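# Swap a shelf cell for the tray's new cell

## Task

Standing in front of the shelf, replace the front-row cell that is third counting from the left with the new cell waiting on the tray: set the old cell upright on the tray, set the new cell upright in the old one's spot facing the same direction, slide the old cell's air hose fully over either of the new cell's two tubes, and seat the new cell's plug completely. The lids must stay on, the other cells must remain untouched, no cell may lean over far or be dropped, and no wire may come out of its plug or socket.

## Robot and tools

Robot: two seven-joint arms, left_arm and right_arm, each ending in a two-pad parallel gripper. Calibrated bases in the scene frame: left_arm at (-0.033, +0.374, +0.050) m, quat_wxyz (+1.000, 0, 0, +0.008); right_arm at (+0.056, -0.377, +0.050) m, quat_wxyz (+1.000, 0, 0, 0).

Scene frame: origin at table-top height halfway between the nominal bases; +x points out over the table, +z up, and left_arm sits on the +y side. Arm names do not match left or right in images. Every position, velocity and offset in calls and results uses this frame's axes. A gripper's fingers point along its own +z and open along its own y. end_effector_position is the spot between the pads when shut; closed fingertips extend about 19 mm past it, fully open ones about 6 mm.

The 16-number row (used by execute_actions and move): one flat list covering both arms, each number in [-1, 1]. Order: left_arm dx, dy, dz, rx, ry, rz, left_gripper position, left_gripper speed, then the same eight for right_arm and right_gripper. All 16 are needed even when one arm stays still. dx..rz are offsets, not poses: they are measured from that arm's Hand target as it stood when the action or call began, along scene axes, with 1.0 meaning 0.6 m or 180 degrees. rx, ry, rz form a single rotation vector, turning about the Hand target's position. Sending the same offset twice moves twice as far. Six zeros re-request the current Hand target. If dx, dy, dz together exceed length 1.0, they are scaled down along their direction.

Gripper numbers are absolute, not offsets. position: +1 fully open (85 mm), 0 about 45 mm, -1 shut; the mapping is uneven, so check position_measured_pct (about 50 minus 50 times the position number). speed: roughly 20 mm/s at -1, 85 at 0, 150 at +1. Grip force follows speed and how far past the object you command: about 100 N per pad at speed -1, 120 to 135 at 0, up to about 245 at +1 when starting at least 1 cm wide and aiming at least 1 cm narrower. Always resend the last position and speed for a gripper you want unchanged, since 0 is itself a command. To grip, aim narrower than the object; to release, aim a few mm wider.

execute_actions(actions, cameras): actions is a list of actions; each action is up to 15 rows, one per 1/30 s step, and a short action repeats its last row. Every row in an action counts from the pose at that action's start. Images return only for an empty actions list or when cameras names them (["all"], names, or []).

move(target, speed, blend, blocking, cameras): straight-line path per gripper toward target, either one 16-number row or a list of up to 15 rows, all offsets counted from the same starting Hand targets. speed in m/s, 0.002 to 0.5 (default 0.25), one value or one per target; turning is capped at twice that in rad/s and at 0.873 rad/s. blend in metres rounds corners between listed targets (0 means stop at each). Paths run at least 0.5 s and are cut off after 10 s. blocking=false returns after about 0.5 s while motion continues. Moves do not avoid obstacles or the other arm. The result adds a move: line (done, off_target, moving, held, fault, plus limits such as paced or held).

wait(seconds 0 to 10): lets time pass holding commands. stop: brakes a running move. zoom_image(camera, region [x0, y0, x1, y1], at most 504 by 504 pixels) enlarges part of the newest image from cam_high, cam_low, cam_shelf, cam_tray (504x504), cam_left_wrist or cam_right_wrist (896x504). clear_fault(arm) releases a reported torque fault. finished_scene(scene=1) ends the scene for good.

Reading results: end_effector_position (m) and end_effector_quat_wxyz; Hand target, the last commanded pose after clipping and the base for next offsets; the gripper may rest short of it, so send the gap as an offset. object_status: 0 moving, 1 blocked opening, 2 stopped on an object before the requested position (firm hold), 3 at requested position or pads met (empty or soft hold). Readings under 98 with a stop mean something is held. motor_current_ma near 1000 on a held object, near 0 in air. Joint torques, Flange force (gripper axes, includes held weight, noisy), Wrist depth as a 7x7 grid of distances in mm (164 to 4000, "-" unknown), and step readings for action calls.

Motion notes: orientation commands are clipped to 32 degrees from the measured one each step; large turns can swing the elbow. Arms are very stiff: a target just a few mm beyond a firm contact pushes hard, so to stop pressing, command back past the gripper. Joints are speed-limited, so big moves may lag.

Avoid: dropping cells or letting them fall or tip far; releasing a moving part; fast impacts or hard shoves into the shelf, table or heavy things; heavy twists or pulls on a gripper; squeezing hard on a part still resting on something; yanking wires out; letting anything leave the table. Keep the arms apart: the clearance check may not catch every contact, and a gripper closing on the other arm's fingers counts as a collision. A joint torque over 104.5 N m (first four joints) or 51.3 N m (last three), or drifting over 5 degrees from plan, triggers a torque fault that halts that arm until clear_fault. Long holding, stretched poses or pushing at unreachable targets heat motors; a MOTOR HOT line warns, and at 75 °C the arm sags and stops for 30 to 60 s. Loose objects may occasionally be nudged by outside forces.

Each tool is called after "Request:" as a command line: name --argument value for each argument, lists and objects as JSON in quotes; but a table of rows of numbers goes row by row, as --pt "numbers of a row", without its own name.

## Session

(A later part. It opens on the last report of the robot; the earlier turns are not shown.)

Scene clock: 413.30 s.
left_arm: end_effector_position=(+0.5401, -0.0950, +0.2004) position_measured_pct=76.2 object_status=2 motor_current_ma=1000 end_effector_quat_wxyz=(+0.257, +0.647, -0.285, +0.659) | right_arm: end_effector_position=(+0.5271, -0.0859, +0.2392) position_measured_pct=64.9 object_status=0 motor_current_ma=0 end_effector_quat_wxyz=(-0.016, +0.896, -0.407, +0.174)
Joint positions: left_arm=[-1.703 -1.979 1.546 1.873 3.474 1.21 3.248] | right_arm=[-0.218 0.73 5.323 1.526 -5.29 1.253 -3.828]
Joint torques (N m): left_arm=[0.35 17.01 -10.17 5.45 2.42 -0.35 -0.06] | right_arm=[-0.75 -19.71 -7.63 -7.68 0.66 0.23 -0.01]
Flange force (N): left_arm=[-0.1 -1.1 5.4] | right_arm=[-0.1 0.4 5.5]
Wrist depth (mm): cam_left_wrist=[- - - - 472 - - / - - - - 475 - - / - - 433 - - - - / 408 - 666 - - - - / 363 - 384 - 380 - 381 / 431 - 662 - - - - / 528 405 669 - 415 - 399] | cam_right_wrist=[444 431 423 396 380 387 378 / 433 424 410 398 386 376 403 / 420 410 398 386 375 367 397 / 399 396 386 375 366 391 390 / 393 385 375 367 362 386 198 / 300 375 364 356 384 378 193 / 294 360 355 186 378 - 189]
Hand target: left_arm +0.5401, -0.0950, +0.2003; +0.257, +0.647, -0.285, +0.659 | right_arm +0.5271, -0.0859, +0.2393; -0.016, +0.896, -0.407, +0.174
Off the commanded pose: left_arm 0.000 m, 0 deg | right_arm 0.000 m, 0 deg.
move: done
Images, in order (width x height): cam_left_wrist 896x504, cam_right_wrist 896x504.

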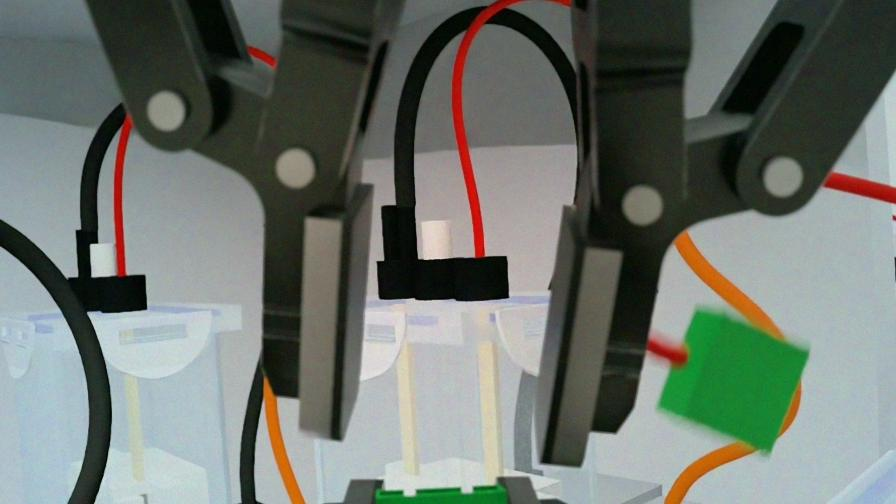

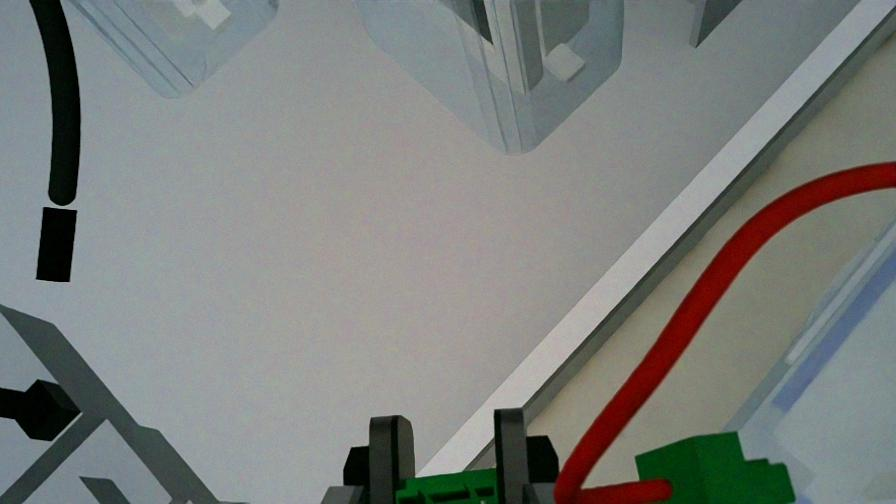

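Request:
execute_actions --actions '[]'

Request:
zoom_image --camera "cam_high" --region '[270, 200, 420, 350]'

Request:
zoom_image --camera "cam_shelf" --region '[160, 200, 310, 320]'

Scene clock: 413.63 s.
left_arm: end_effector_position=(+0.5401, -0.0950, +0.2003) position_measured_pct=76.2 object_status=2 motor_current_ma=1000 end_effector_quat_wxyz=(+0.257, +0.647, -0.285, +0.659) | right_arm: end_effector_position=(+0.5271, -0.0859, +0.2392) position_measured_pct=64.9 object_status=3 motor_current_ma=0 end_effector_quat_wxyz=(-0.016, +0.896, -0.407, +0.174)
Joint positions: left_arm=[-1.703 -1.979 1.546 1.873 3.474 1.21 3.248] | right_arm=[-0.218 0.73 5.323 1.526 -5.29 1.253 -3.828]
Joint velocities: within noise
Joint torques (N m): left_arm=[0.35 17.03 -10.19 5.46 2.44 -0.35 -0.04] | right_arm=[-0.71 -19.73 -7.6 -7.69 0.69 0.21 0.01]
Flange force (N): left_arm=[-0.2 -1.1 5.5] | right_arm=[-0.2 0.4 5.5]
Wrist depth (mm): cam_left_wrist=[- - - - 472 - - / - - - - 474 - - / - - 432 - - - - / 408 - 666 - - - - / 362 - 383 - - - 381 / 434 - 663 - - - 378 / 526 405 676 - 445 413 390] | cam_right_wrist=[446 430 422 397 381 385 378 / 435 423 411 397 385 378 405 / 419 409 398 386 373 369 399 / 400 396 387 377 365 390 388 / 392 384 376 367 360 388 198 / 301 374 364 355 381 377 194 / 293 359 354 187 373 193 189]
Hand target: left_arm +0.5401, -0.0950, +0.2003; +0.257, +0.647, -0.285, +0.659 | right_arm +0.5271, -0.0859, +0.2393; -0.016, +0.896, -0.407, +0.174
Tool commands: left_gripper/position=-0.75 left_gripper/speed=-1.0 right_gripper/position=-0.3 right_gripper/speed=-1.0
Off the commanded pose: left_arm 0.000 m, 0 deg | right_arm 0.000 m, 0 deg.

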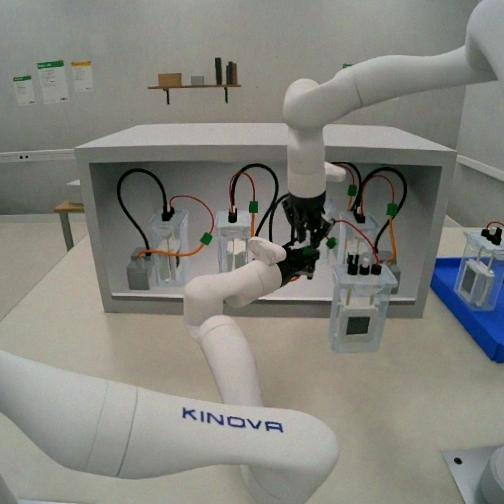

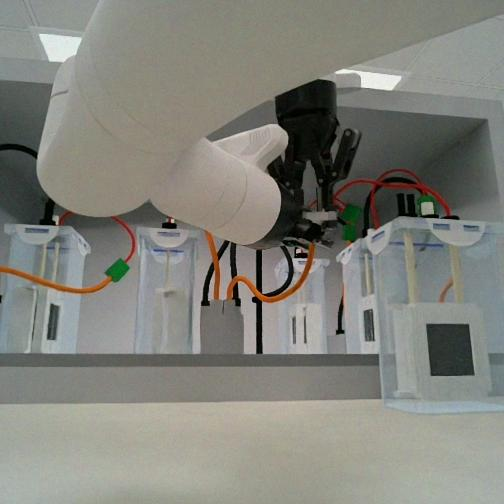

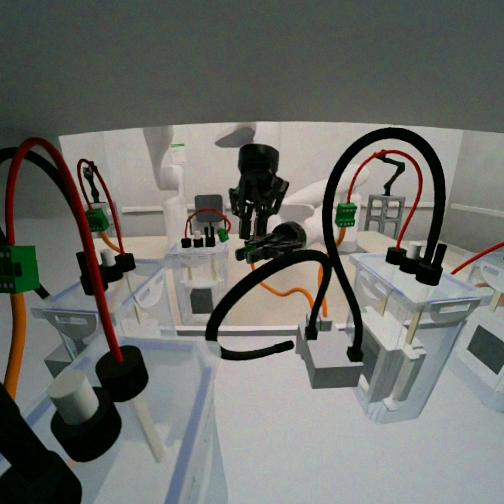

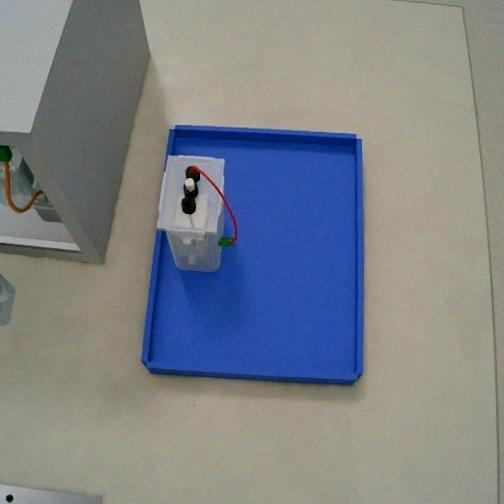

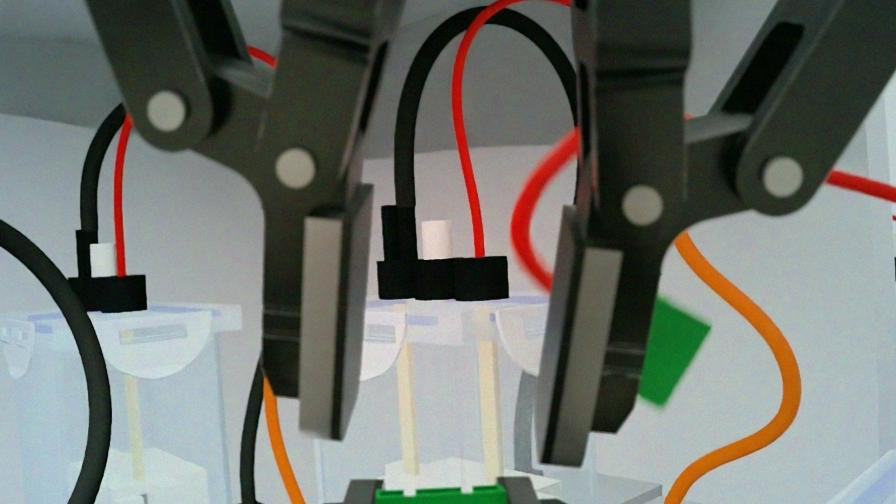

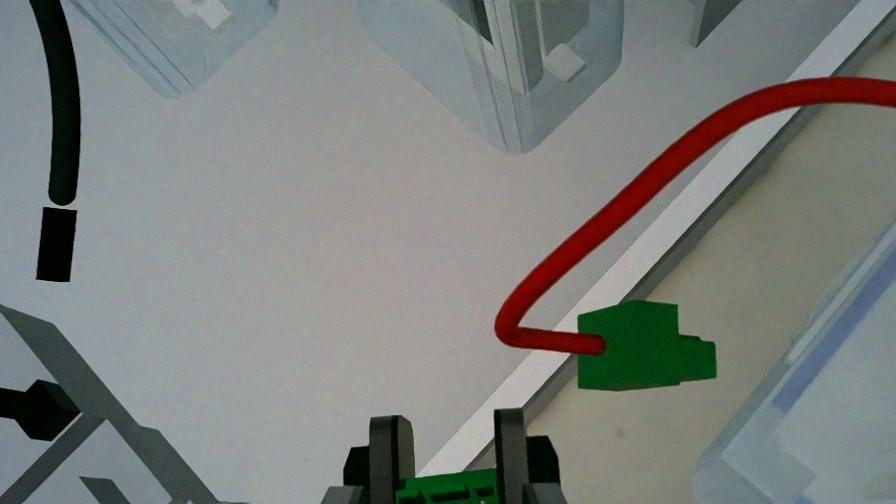

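Scaled by 3.360 from the camera's 504x504 image, which has a finer 720x720 frame.

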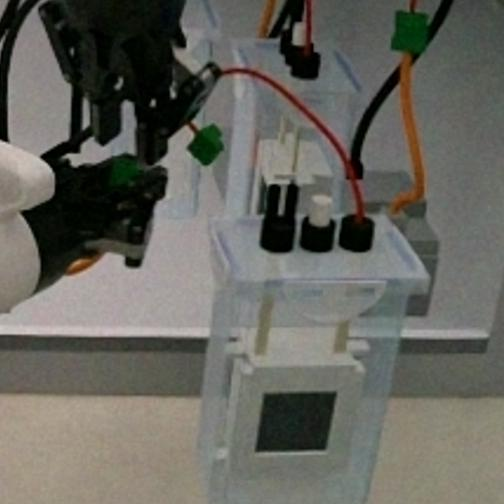

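Scaled by 3.360 from the camera's 504x504 image, which has a finer 720x720 frame.

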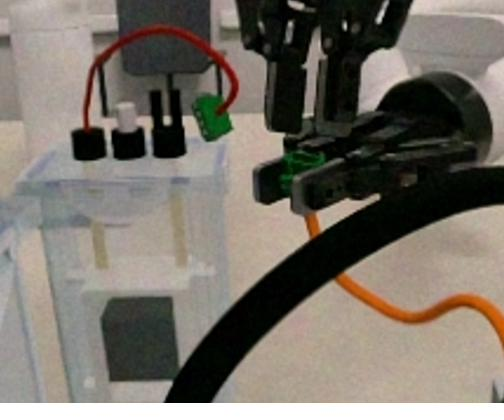

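Request:
wait --seconds 0.5 --cameras '["all"]'

Request:
zoom_image --camera "cam_high" --region '[310, 220, 350, 260]'

Request:
zoom_image --camera "cam_low" --region '[320, 190, 380, 250]'

Request:
zoom_image --camera "cam_shelf" --region '[200, 210, 250, 260]'

Request:
zoom_image --camera "cam_left_wrist" --region '[480, 252, 840, 504]'

Scene clock: 415.90 s.
left_arm: end_effector_position=(+0.5401, -0.0950, +0.2003) position_measured_pct=76.2 object_status=2 motor_current_ma=1000 end_effector_quat_wxyz=(+0.257, +0.647, -0.285, +0.659) | right_arm: end_effector_position=(+0.5271, -0.0859, +0.2393) position_measured_pct=64.9 object_status=3 motor_current_ma=0 end_effector_quat_wxyz=(-0.016, +0.896, -0.407, +0.174)
Joint positions: left_arm=[-1.703 -1.979 1.546 1.873 3.474 1.21 3.248] | right_arm=[-0.218 0.73 5.323 1.526 -5.29 1.253 -3.828]
Joint torques (N m): left_arm=[0.37 17.05 -10.19 5.46 2.44 -0.34 -0.07] | right_arm=[-0.74 -19.73 -7.56 -7.65 0.66 0.23 0]
Flange force (N): left_arm=[-0.2 -1.1 5.5] | right_arm=[-0.2 0.3 5.5]
Wrist depth (mm): cam_left_wrist=[- - - - 472 - - / - - - - 474 - - / - - 433 - - - - / 409 - 663 - - - - / 361 - 382 - - - 380 / 432 - 658 - - - 377 / 528 406 677 - 446 - 391] | cam_right_wrist=[447 431 423 396 380 385 378 / 434 423 411 398 385 376 402 / 419 410 397 386 377 371 396 / 399 397 386 376 364 392 388 / 391 386 375 366 357 389 197 / 302 376 364 355 384 - 194 / 294 360 356 187 186 193 189]
Hand target: left_arm +0.5401, -0.0950, +0.2003; +0.257, +0.647, -0.285, +0.659 | right_arm +0.5271, -0.0859, +0.2393; -0.016, +0.896, -0.407, +0.174
Tool commands: left_gripper/position=-0.75 left_gripper/speed=-1.0 right_gripper/position=-0.3 right_gripper/speed=-1.0
Off the commanded pose: left_arm 0.000 m, 0 deg | right_arm 0.000 m, 0 deg.
wait: 0.50 s; at rest from the start

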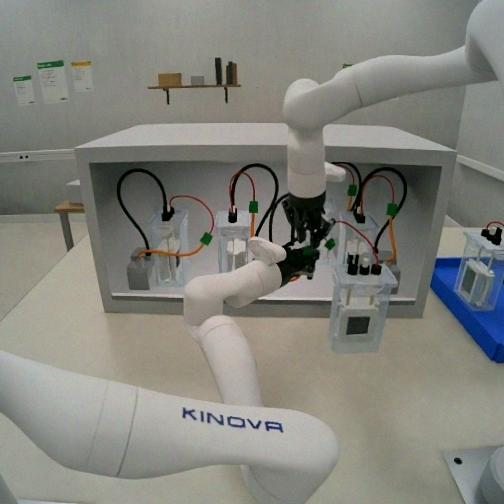

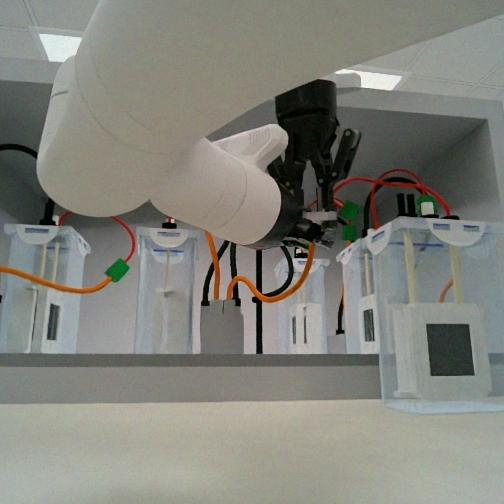

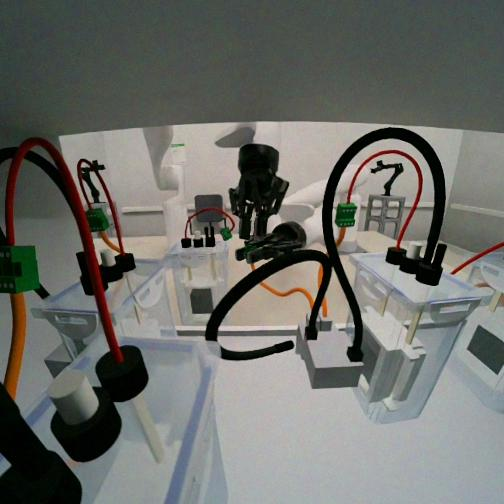

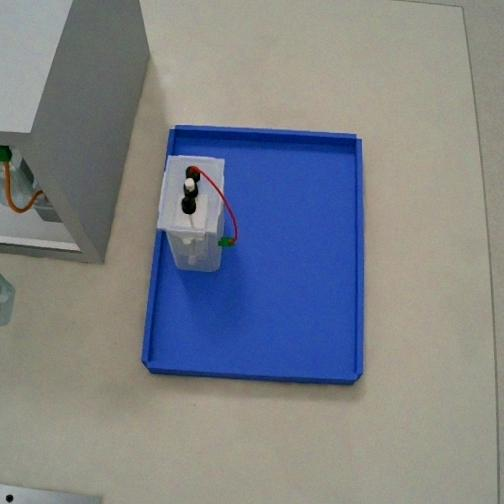

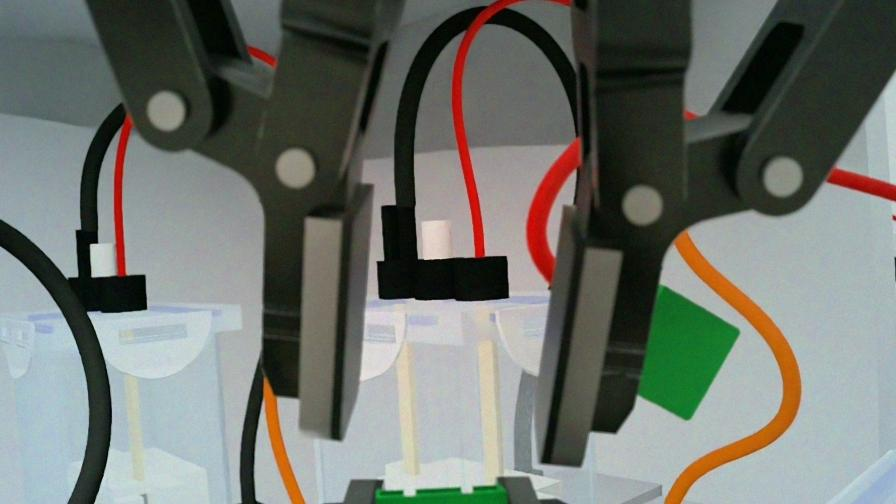

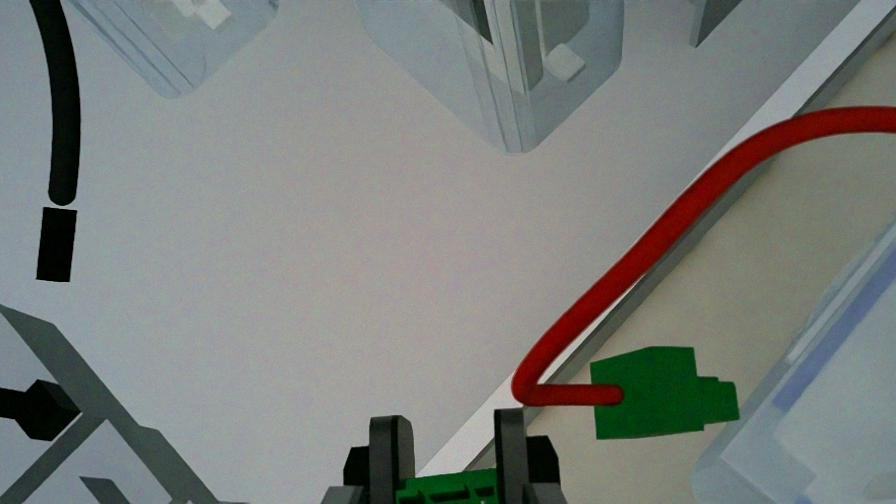

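Scaled by 12.600 from the camera's 504x504 image, which has a finer 720x720 frame.

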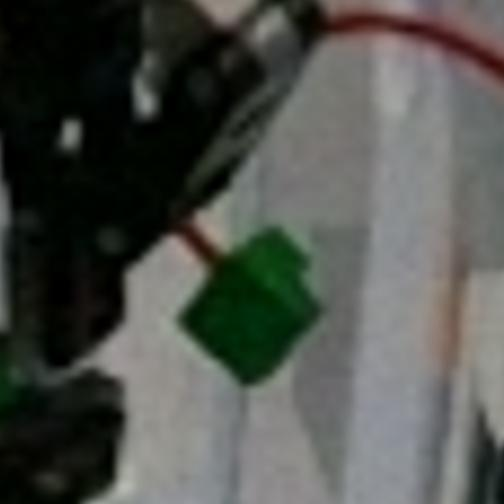

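Scaled by 8.400 from the camera's 504x504 image, which has a finer 720x720 frame.

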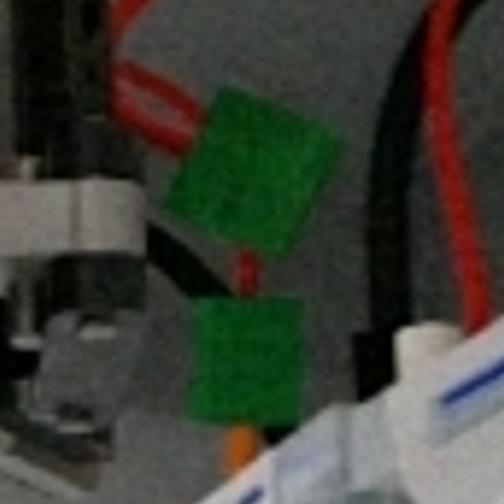

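Scaled by 10.080 from the camera's 504x504 image, which has a finer 720x720 frame.

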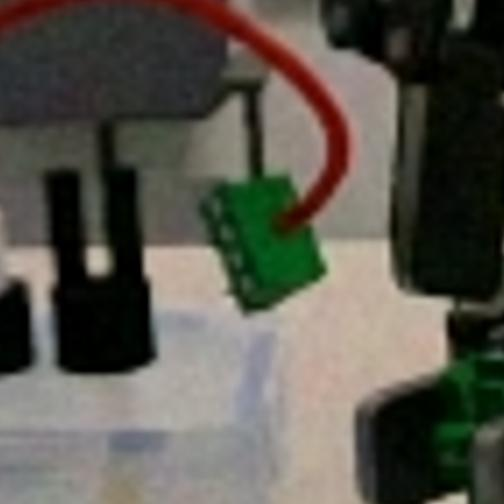

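Scaled by 1.400 from the camera's 896x504 image, which has a finer 1280x720 frame.

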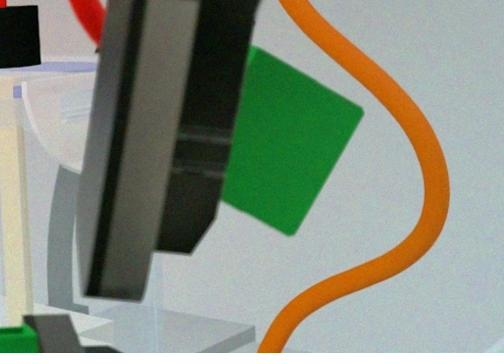

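Request:
move --pt "0 0 0 0 0 0 -0.75 -1 -0.05 0.05 0.03 0 0 0 -0.3 -1" --pt "0 0 0 0 0 0 -0.75 -1 -0.12 0.06 0.15 0 0 0 -0.3 -1" --speed 0.06 --cameras '["all"]'

Request:
zoom_image --camera "cam_left_wrist" --region '[480, 152, 840, 504]'

Request:
zoom_image --camera "cam_high" --region '[290, 210, 370, 280]'

Request:
zoom_image --camera "cam_low" --region '[310, 170, 390, 250]'

Request:
zoom_image --camera "cam_shelf" --region '[200, 210, 250, 260]'

Scene clock: 427.73 s.
left_arm: end_effector_position=(+0.5401, -0.0950, +0.2003) position_measured_pct=76.2 object_status=2 motor_current_ma=1000 end_effector_quat_wxyz=(+0.257, +0.647, -0.285, +0.659) | right_arm: end_effector_position=(+0.4551, -0.0499, +0.3292) position_measured_pct=64.9 object_status=3 motor_current_ma=0 end_effector_quat_wxyz=(-0.016, +0.896, -0.407, +0.174)
Joint positions: left_arm=[-1.703 -1.979 1.546 1.873 3.474 1.21 3.248] | right_arm=[-0.32 0.589 5.249 1.448 -5.425 1.447 -3.848]
Joint torques (N m): left_arm=[0.36 17.05 -10.17 5.47 2.43 -0.34 -0.07] | right_arm=[-0.71 -17.85 -7.05 -8.38 0.72 0.24 -0.02]
Flange force (N): left_arm=[-0.2 -1.1 5.5] | right_arm=[-0.2 -1.3 4.9]
Wrist depth (mm): cam_left_wrist=[543 566 595 544 472 425 380 / 549 593 642 544 474 404 382 / 543 631 431 548 499 412 375 / 428 627 666 372 479 415 385 / 360 390 384 312 334 441 380 / 432 611 643 548 - 446 378 / 525 409 675 384 447 423 390] | cam_right_wrist=[564 542 530 503 498 488 512 / 547 525 512 496 484 315 306 / 526 511 500 485 467 306 285 / 414 497 485 450 304 298 289 / 407 414 471 293 486 292 285 / 408 398 286 285 466 455 283 / 405 457 278 270 270 453 444]
Hand target: left_arm +0.5401, -0.0950, +0.2003; +0.257, +0.647, -0.285, +0.659 | right_arm +0.4551, -0.0499, +0.3293; -0.016, +0.896, -0.407, +0.174
Off the commanded pose: left_arm 0.000 m, 0 deg | right_arm 0.000 m, 0 deg.
move: done

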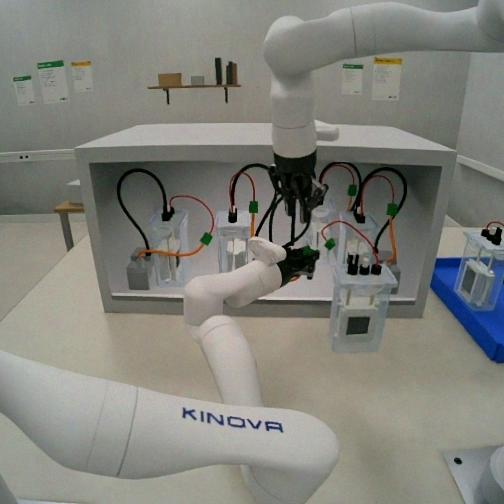

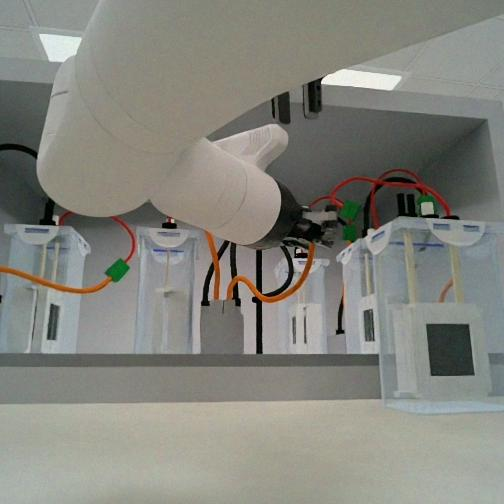

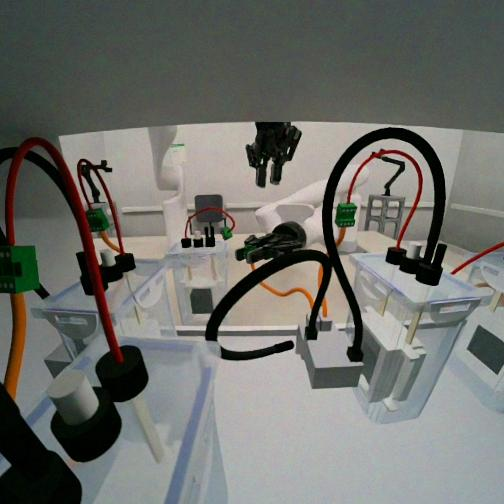

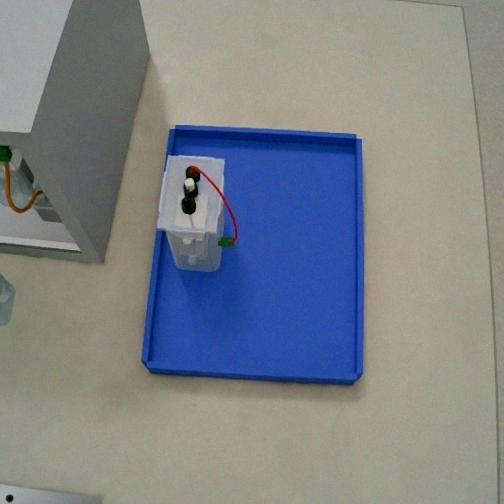

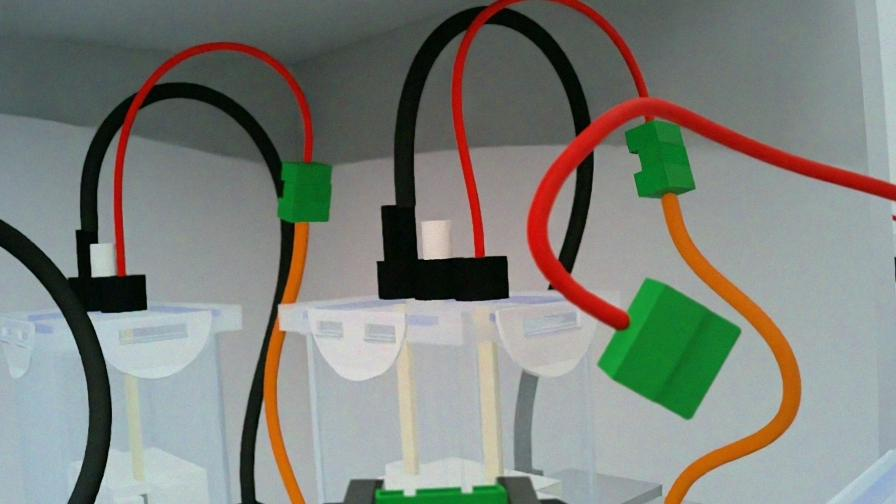

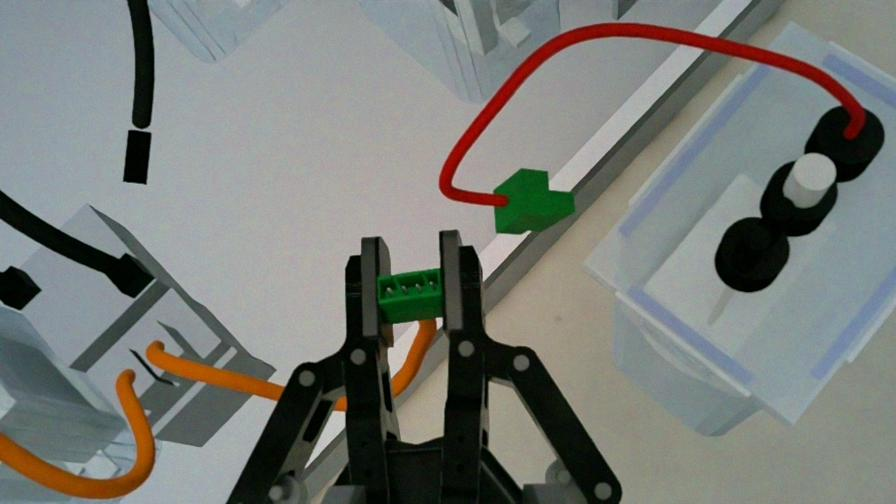

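Scaled by 1.400 from the camera's 896x504 image, which has a finer 1280x720 frame.

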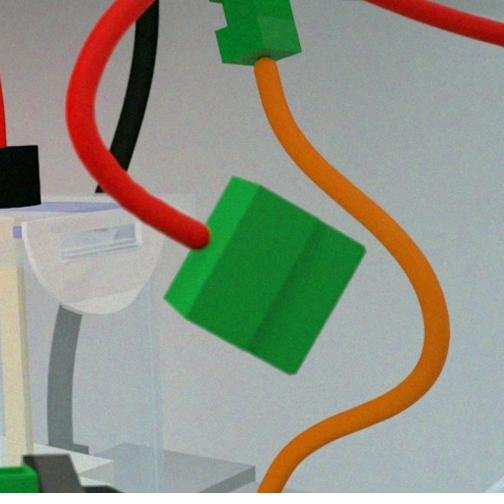

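Scaled by 6.300 from the camera's 504x504 image, which has a finer 720x720 frame.

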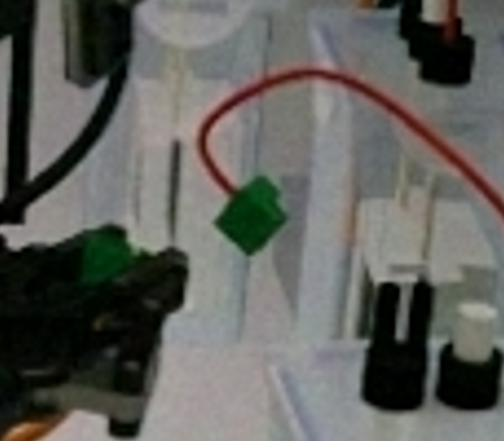

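Scaled by 6.300 from the camera's 504x504 image, which has a finer 720x720 frame.

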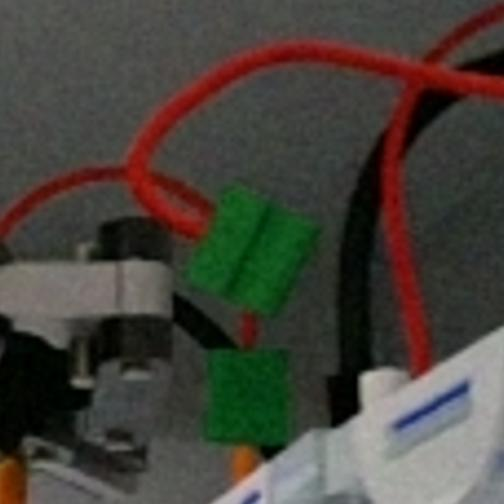

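Scaled by 10.080 from the camera's 504x504 image, which has a finer 720x720 frame.

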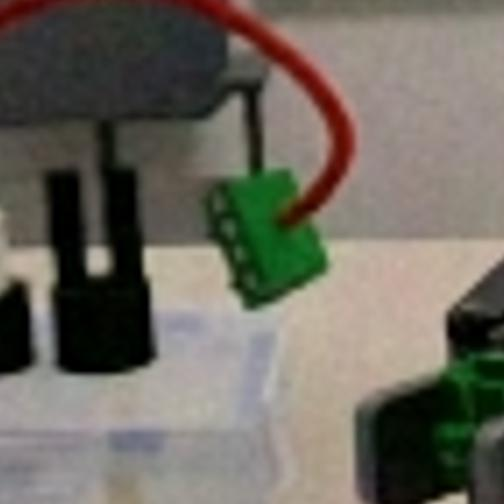

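Request:
move --target '[0,0,0,0,0,0,-0.75,-1,0.1075,-0.1375,0.001,-0.0596,0.0732,0.5153,-0.25,-1]' --speed 0.12 --cameras '["cam_right_wrist","cam_left_wrist","cam_high"]'

Scene clock: 438.70 s.
left_arm: end_effector_position=(+0.5401, -0.0950, +0.2003) position_measured_pct=76.2 object_status=2 motor_current_ma=1000 end_effector_quat_wxyz=(+0.257, +0.647, -0.285, +0.659) | right_arm: end_effector_position=(+0.5159, -0.1323, +0.3296) position_measured_pct=62.3 object_status=3 motor_current_ma=0 end_effector_quat_wxyz=(-0.022, +0.923, +0.383, +0.044)
Joint positions: left_arm=[-1.703 -1.979 1.546 1.873 3.474 1.21 3.248] | right_arm=[0.164 0.832 4.811 1.317 -5.422 1.576 -1.937]
Joint torques (N m): left_arm=[0.4 17.02 -10.17 5.42 2.43 -0.33 -0.06] | right_arm=[6.63 10.65 8.81 -54.43 36.06 -37.58 13.01]
Flange force (N): left_arm=[-0.1 -1.1 5.4] | right_arm=[-211.7 -108.9 -39.8]
Wrist depth (mm): cam_left_wrist=[541 563 596 543 471 423 380 / 552 595 644 547 476 404 381 / 542 626 434 544 500 413 377 / 427 628 666 373 477 415 384 / 361 390 383 313 332 442 382 / 432 612 644 546 - 445 377 / 526 410 672 383 446 421 391] | cam_right_wrist=[490 - - - - - - / 490 488 - - - - - / 485 277 - - - - - / 258 274 273 - - - - / 258 273 291 273 - - - / 269 271 273 277 - - - / 473 271 471 472 201 - -]
Hand target: left_arm +0.5401, -0.0950, +0.2003; +0.257, +0.647, -0.285, +0.659 | right_arm +0.5196, -0.1324, +0.3299; -0.020, +0.923, +0.382, +0.049
Off the commanded pose: left_arm 0.000 m, 0 deg | right_arm 0.004 m, 1 deg.
TORQUE WARNING: the torque sensor of joint 6 (wrist pitch) of the right arm reached its warning level (29.4 N m). A warning alone does not stop the arm.
move: off_target (right_arm)
Images, in order (width x height): cam_high 504x504, cam_left_wrist 896x504, cam_right_wrist 896x504.

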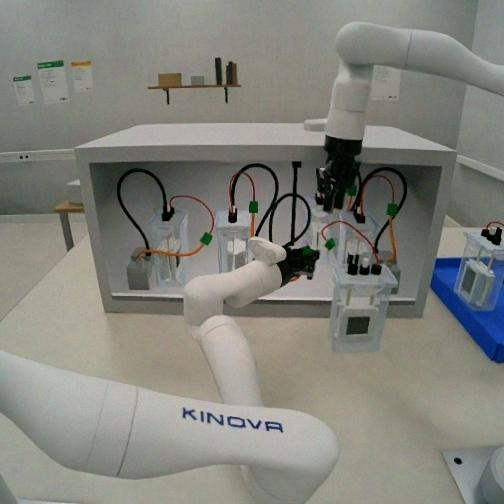

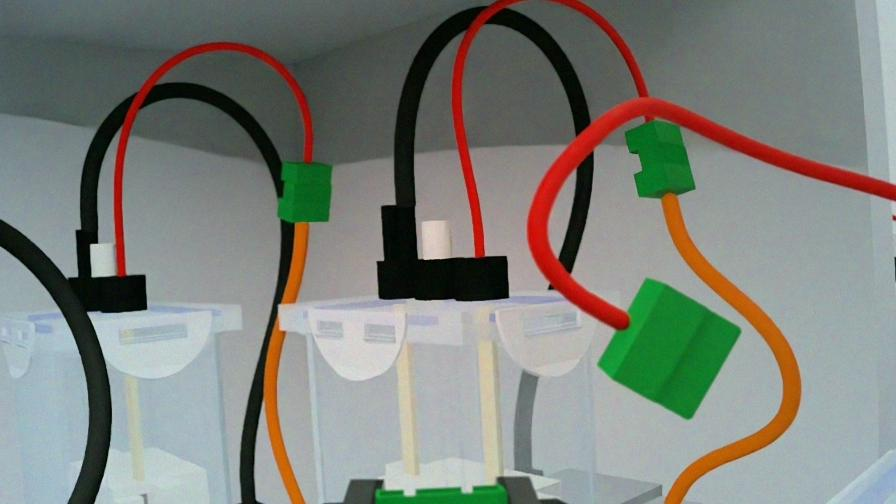

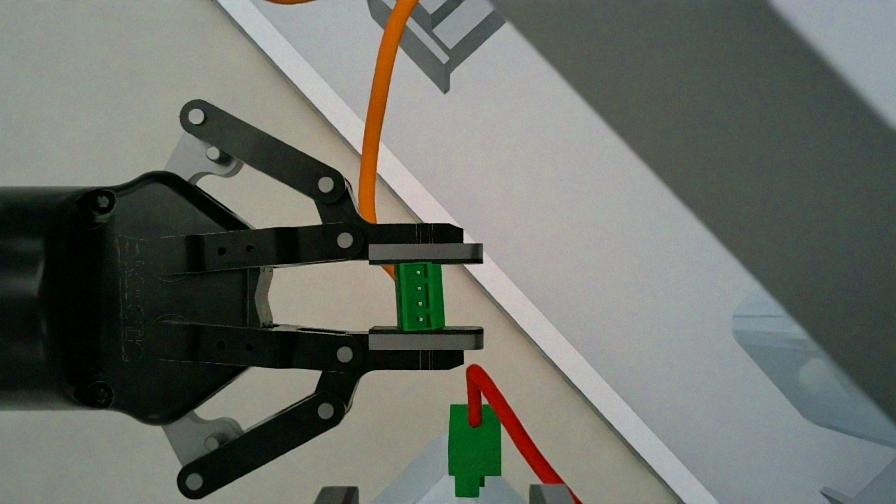

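Request:
move --target '[0,0,0,0,0,0,-0.75,-1,-0.05,-0.0,0.0,0,0,0,-0.25,-1]' --speed 0.1

Scene clock: 439.67 s.
left_arm: end_effector_position=(+0.5401, -0.0950, +0.2003) position_measured_pct=76.2 object_status=2 motor_current_ma=1000 end_effector_quat_wxyz=(+0.257, +0.647, -0.285, +0.659) | right_arm: end_effector_position=(+0.4896, -0.1324, +0.3298) position_measured_pct=62.3 object_status=3 motor_current_ma=0 end_effector_quat_wxyz=(-0.020, +0.923, +0.382, +0.049)
Joint positions: left_arm=[-1.703 -1.979 1.546 1.873 3.474 1.21 3.248] | right_arm=[0.197 0.794 4.782 1.415 -5.445 1.535 -1.999]
Joint torques (N m): left_arm=[0.32 17.05 -10.21 5.47 2.44 -0.35 -0.08] | right_arm=[-0.73 -17.39 -9.76 -7.13 -0.14 -0.31 -0.02]
Flange force (N): left_arm=[-0.2 -1.0 5.4] | right_arm=[1.8 1.3 5.3]
Wrist depth (mm): cam_left_wrist=[543 563 596 542 472 425 380 / 553 594 643 544 477 404 382 / 543 628 431 549 496 412 377 / 427 626 667 372 480 415 386 / 362 390 383 312 333 441 382 / 431 611 644 547 - 446 376 / 528 408 676 382 445 423 390] | cam_right_wrist=[494 493 454 395 - - - / 490 490 435 451 450 - - / 265 275 275 444 446 - - / 248 274 282 283 444 443 - / 250 271 272 277 439 439 - / 271 274 271 475 474 435 436 / 470 469 470 453 471 434 433]
Hand target: left_arm +0.5401, -0.0950, +0.2003; +0.257, +0.647, -0.285, +0.659 | right_arm +0.4896, -0.1324, +0.3299; -0.020, +0.923, +0.382, +0.049
Off the commanded pose: left_arm 0.000 m, 0 deg | right_arm 0.000 m, 0 deg.
TORQUE WARNING: the torque sensor of joint 5 (forearm roll) of the right arm reached its warning level (29.4 N m). A warning alone does not stop the arm.
move: done

Request:
move --pt "0 0 0 0 0 0 -0.75 -1 0 0 0 0.0392 -0.0392 0 -0.25 -1" --pt "0 0 0 0 0 0 -0.75 -1 0.05 -0.002 -0.05 0.0392 -0.0392 0 -0.25 -1" --speed 0.06 --cameras '["cam_right_wrist","cam_left_wrist","cam_high"]'

Scene clock: 443.93 s.
left_arm: end_effector_position=(+0.5401, -0.0950, +0.2003) position_measured_pct=76.2 object_status=2 motor_current_ma=1000 end_effector_quat_wxyz=(+0.257, +0.647, -0.285, +0.659) | right_arm: end_effector_position=(+0.5196, -0.1335, +0.2999) position_measured_pct=62.3 object_status=3 motor_current_ma=0 end_effector_quat_wxyz=(-0.053, +0.915, +0.379, +0.129)
Joint positions: left_arm=[-1.703 -1.979 1.546 1.873 3.474 1.21 3.248] | right_arm=[0.327 0.825 4.75 1.584 -5.333 1.282 -2.034]
Joint torques (N m): left_arm=[0.34 17.05 -10.17 5.46 2.45 -0.34 -0.07] | right_arm=[-0.75 -16.45 -10.44 -7.26 0.08 -0.76 -0.01]
Flange force (N): left_arm=[-0.1 -1.0 5.5] | right_arm=[0.2 0.9 6.4]
Wrist depth (mm): cam_left_wrist=[543 563 597 557 - - 373 / 552 594 647 559 462 342 377 / 540 630 431 545 498 407 377 / 429 626 667 373 479 414 385 / 361 390 383 313 334 433 380 / 433 611 644 546 - 447 377 / 525 409 672 383 443 422 390] | cam_right_wrist=[506 459 - - - - - / 496 457 448 - - - - / 486 482 436 - - - - / 471 257 341 428 - - - / 249 247 251 416 - - - / 244 246 446 396 409 - - / 240 240 244 390 400 - -]
Hand target: left_arm +0.5401, -0.0950, +0.2003; +0.257, +0.647, -0.285, +0.659 | right_arm +0.5196, -0.1336, +0.2999; -0.053, +0.915, +0.379, +0.129
Off the commanded pose: left_arm 0.000 m, 0 deg | right_arm 0.000 m, 0 deg.
move: done
Images, in order (width x height): cam_high 504x504, cam_left_wrist 896x504, cam_right_wrist 896x504.

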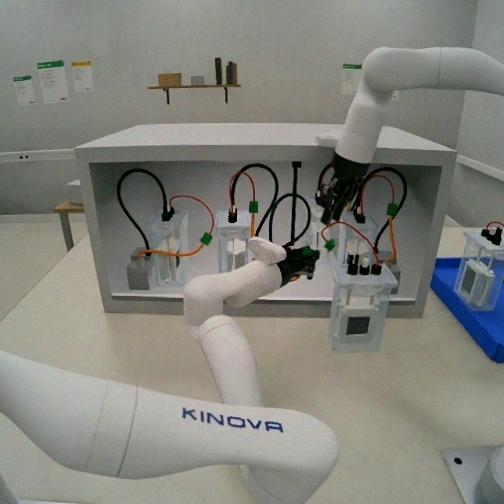

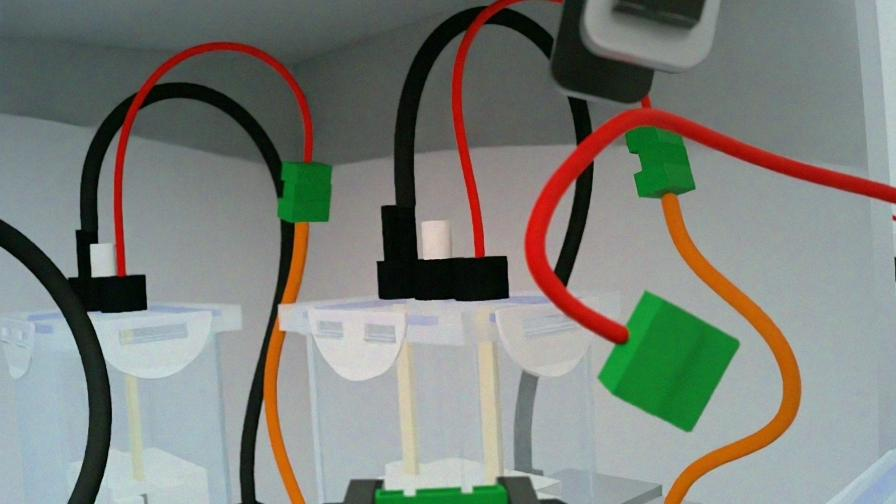

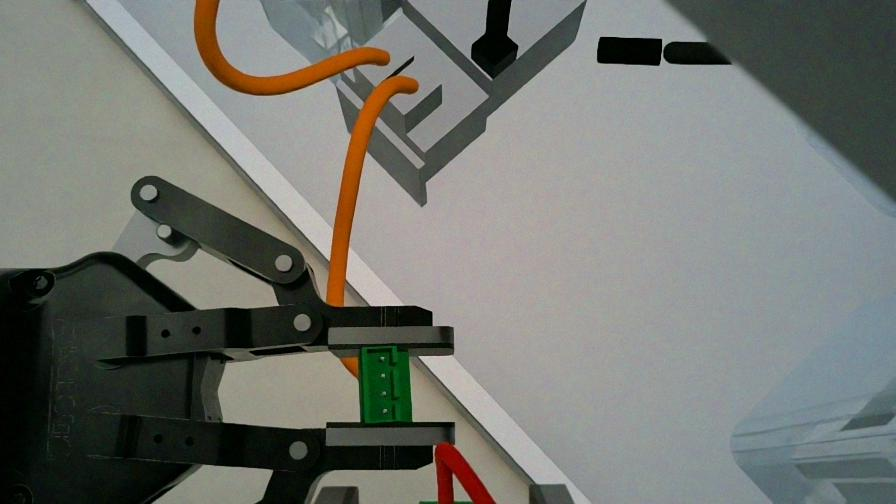

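Request:
move --target '[0,0,0,0,0,0,-0.75,-1,-0.042,-0.042,0.0,0,0,0,-0.35,-1]' --speed 0.06 --cameras '["cam_right_wrist","cam_left_wrist"]'

Request:
zoom_image --camera "cam_right_wrist" --region '[320, 300, 620, 504]'

Request:
zoom_image --camera "cam_left_wrist" --region '[500, 100, 800, 460]'

Scene clock: 446.03 s.
left_arm: end_effector_position=(+0.5401, -0.0950, +0.2003) position_measured_pct=76.2 object_status=2 motor_current_ma=1000 end_effector_quat_wxyz=(+0.257, +0.647, -0.285, +0.659) | right_arm: end_effector_position=(+0.4944, -0.1587, +0.2999) position_measured_pct=67.5 object_status=3 motor_current_ma=0 end_effector_quat_wxyz=(-0.053, +0.915, +0.379, +0.129)
Joint positions: left_arm=[-1.703 -1.979 1.546 1.873 3.474 1.21 3.248] | right_arm=[0.432 0.792 4.692 1.691 -5.359 1.251 -2.051]
Joint torques (N m): left_arm=[0.36 17.02 -10.14 5.48 2.44 -0.33 -0.06] | right_arm=[-0.75 -15.15 -10.22 -7.44 0.09 -0.76 0]
Flange force (N): left_arm=[-0.1 -1.1 5.6] | right_arm=[1.0 1.5 7.5]
Wrist depth (mm): cam_left_wrist=[540 567 598 542 473 176 - / 553 595 642 546 475 195 376 / 543 631 433 549 478 413 377 / 428 625 668 372 480 413 385 / 361 390 383 312 334 442 381 / 431 610 643 549 - 445 375 / 527 409 675 384 446 420 391] | cam_right_wrist=[509 465 460 386 465 466 - / 496 273 452 451 457 453 - / 262 264 266 441 442 441 442 / 255 255 264 426 431 432 432 / 250 250 255 256 423 421 402 / 251 247 266 225 408 412 368 / 438 243 439 441 406 403 402]
Hand target: left_arm +0.5401, -0.0950, +0.2003; +0.257, +0.647, -0.285, +0.659 | right_arm +0.4944, -0.1588, +0.2999; -0.053, +0.915, +0.379, +0.129
Off the commanded pose: left_arm 0.000 m, 0 deg | right_arm 0.000 m, 0 deg.
move: done
Images, in order (width x height): cam_left_wrist 896x504, cam_right_wrist 896x504.

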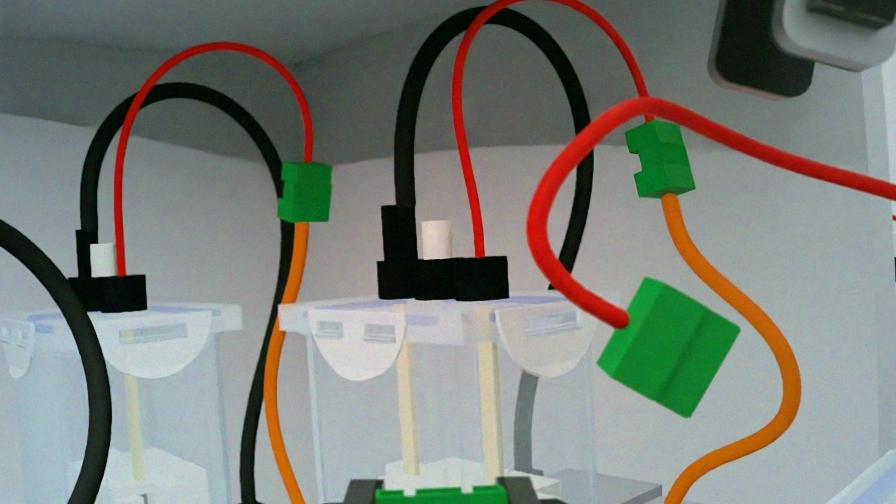

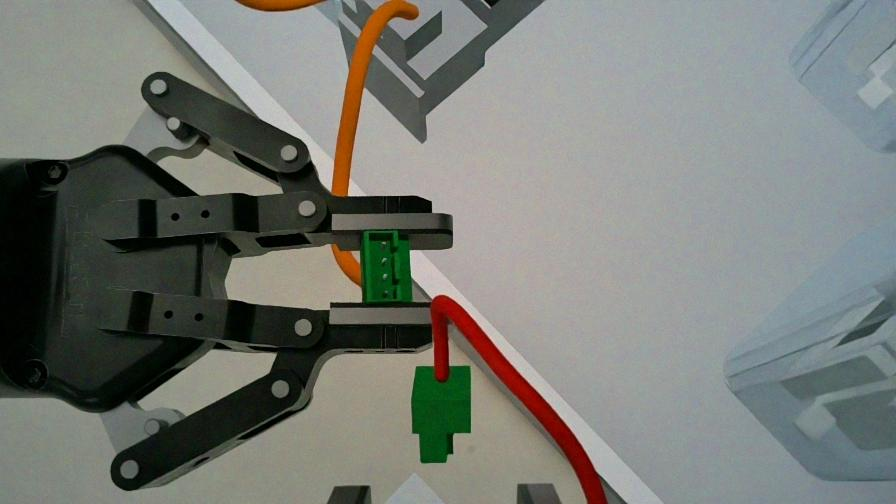

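Scaled by 1.680 from the camera's 896x504 image, which has a finer 1280x720 frame.

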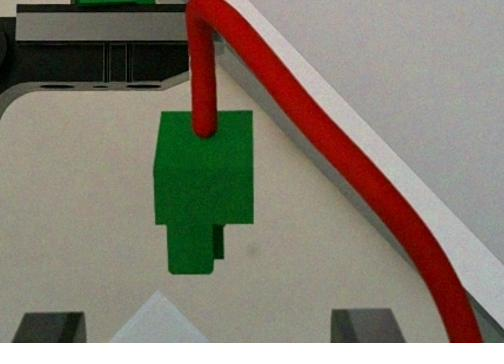

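Scaled by 1.400 from the camera's 896x504 image, which has a finer 1280x720 frame.

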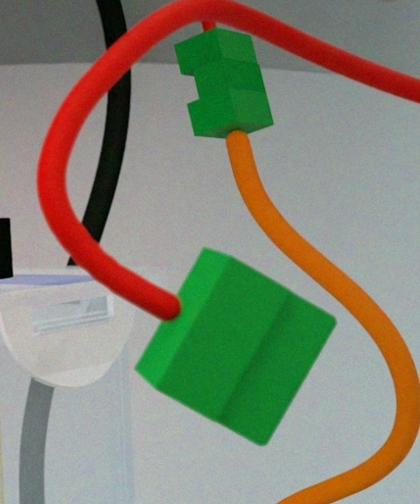

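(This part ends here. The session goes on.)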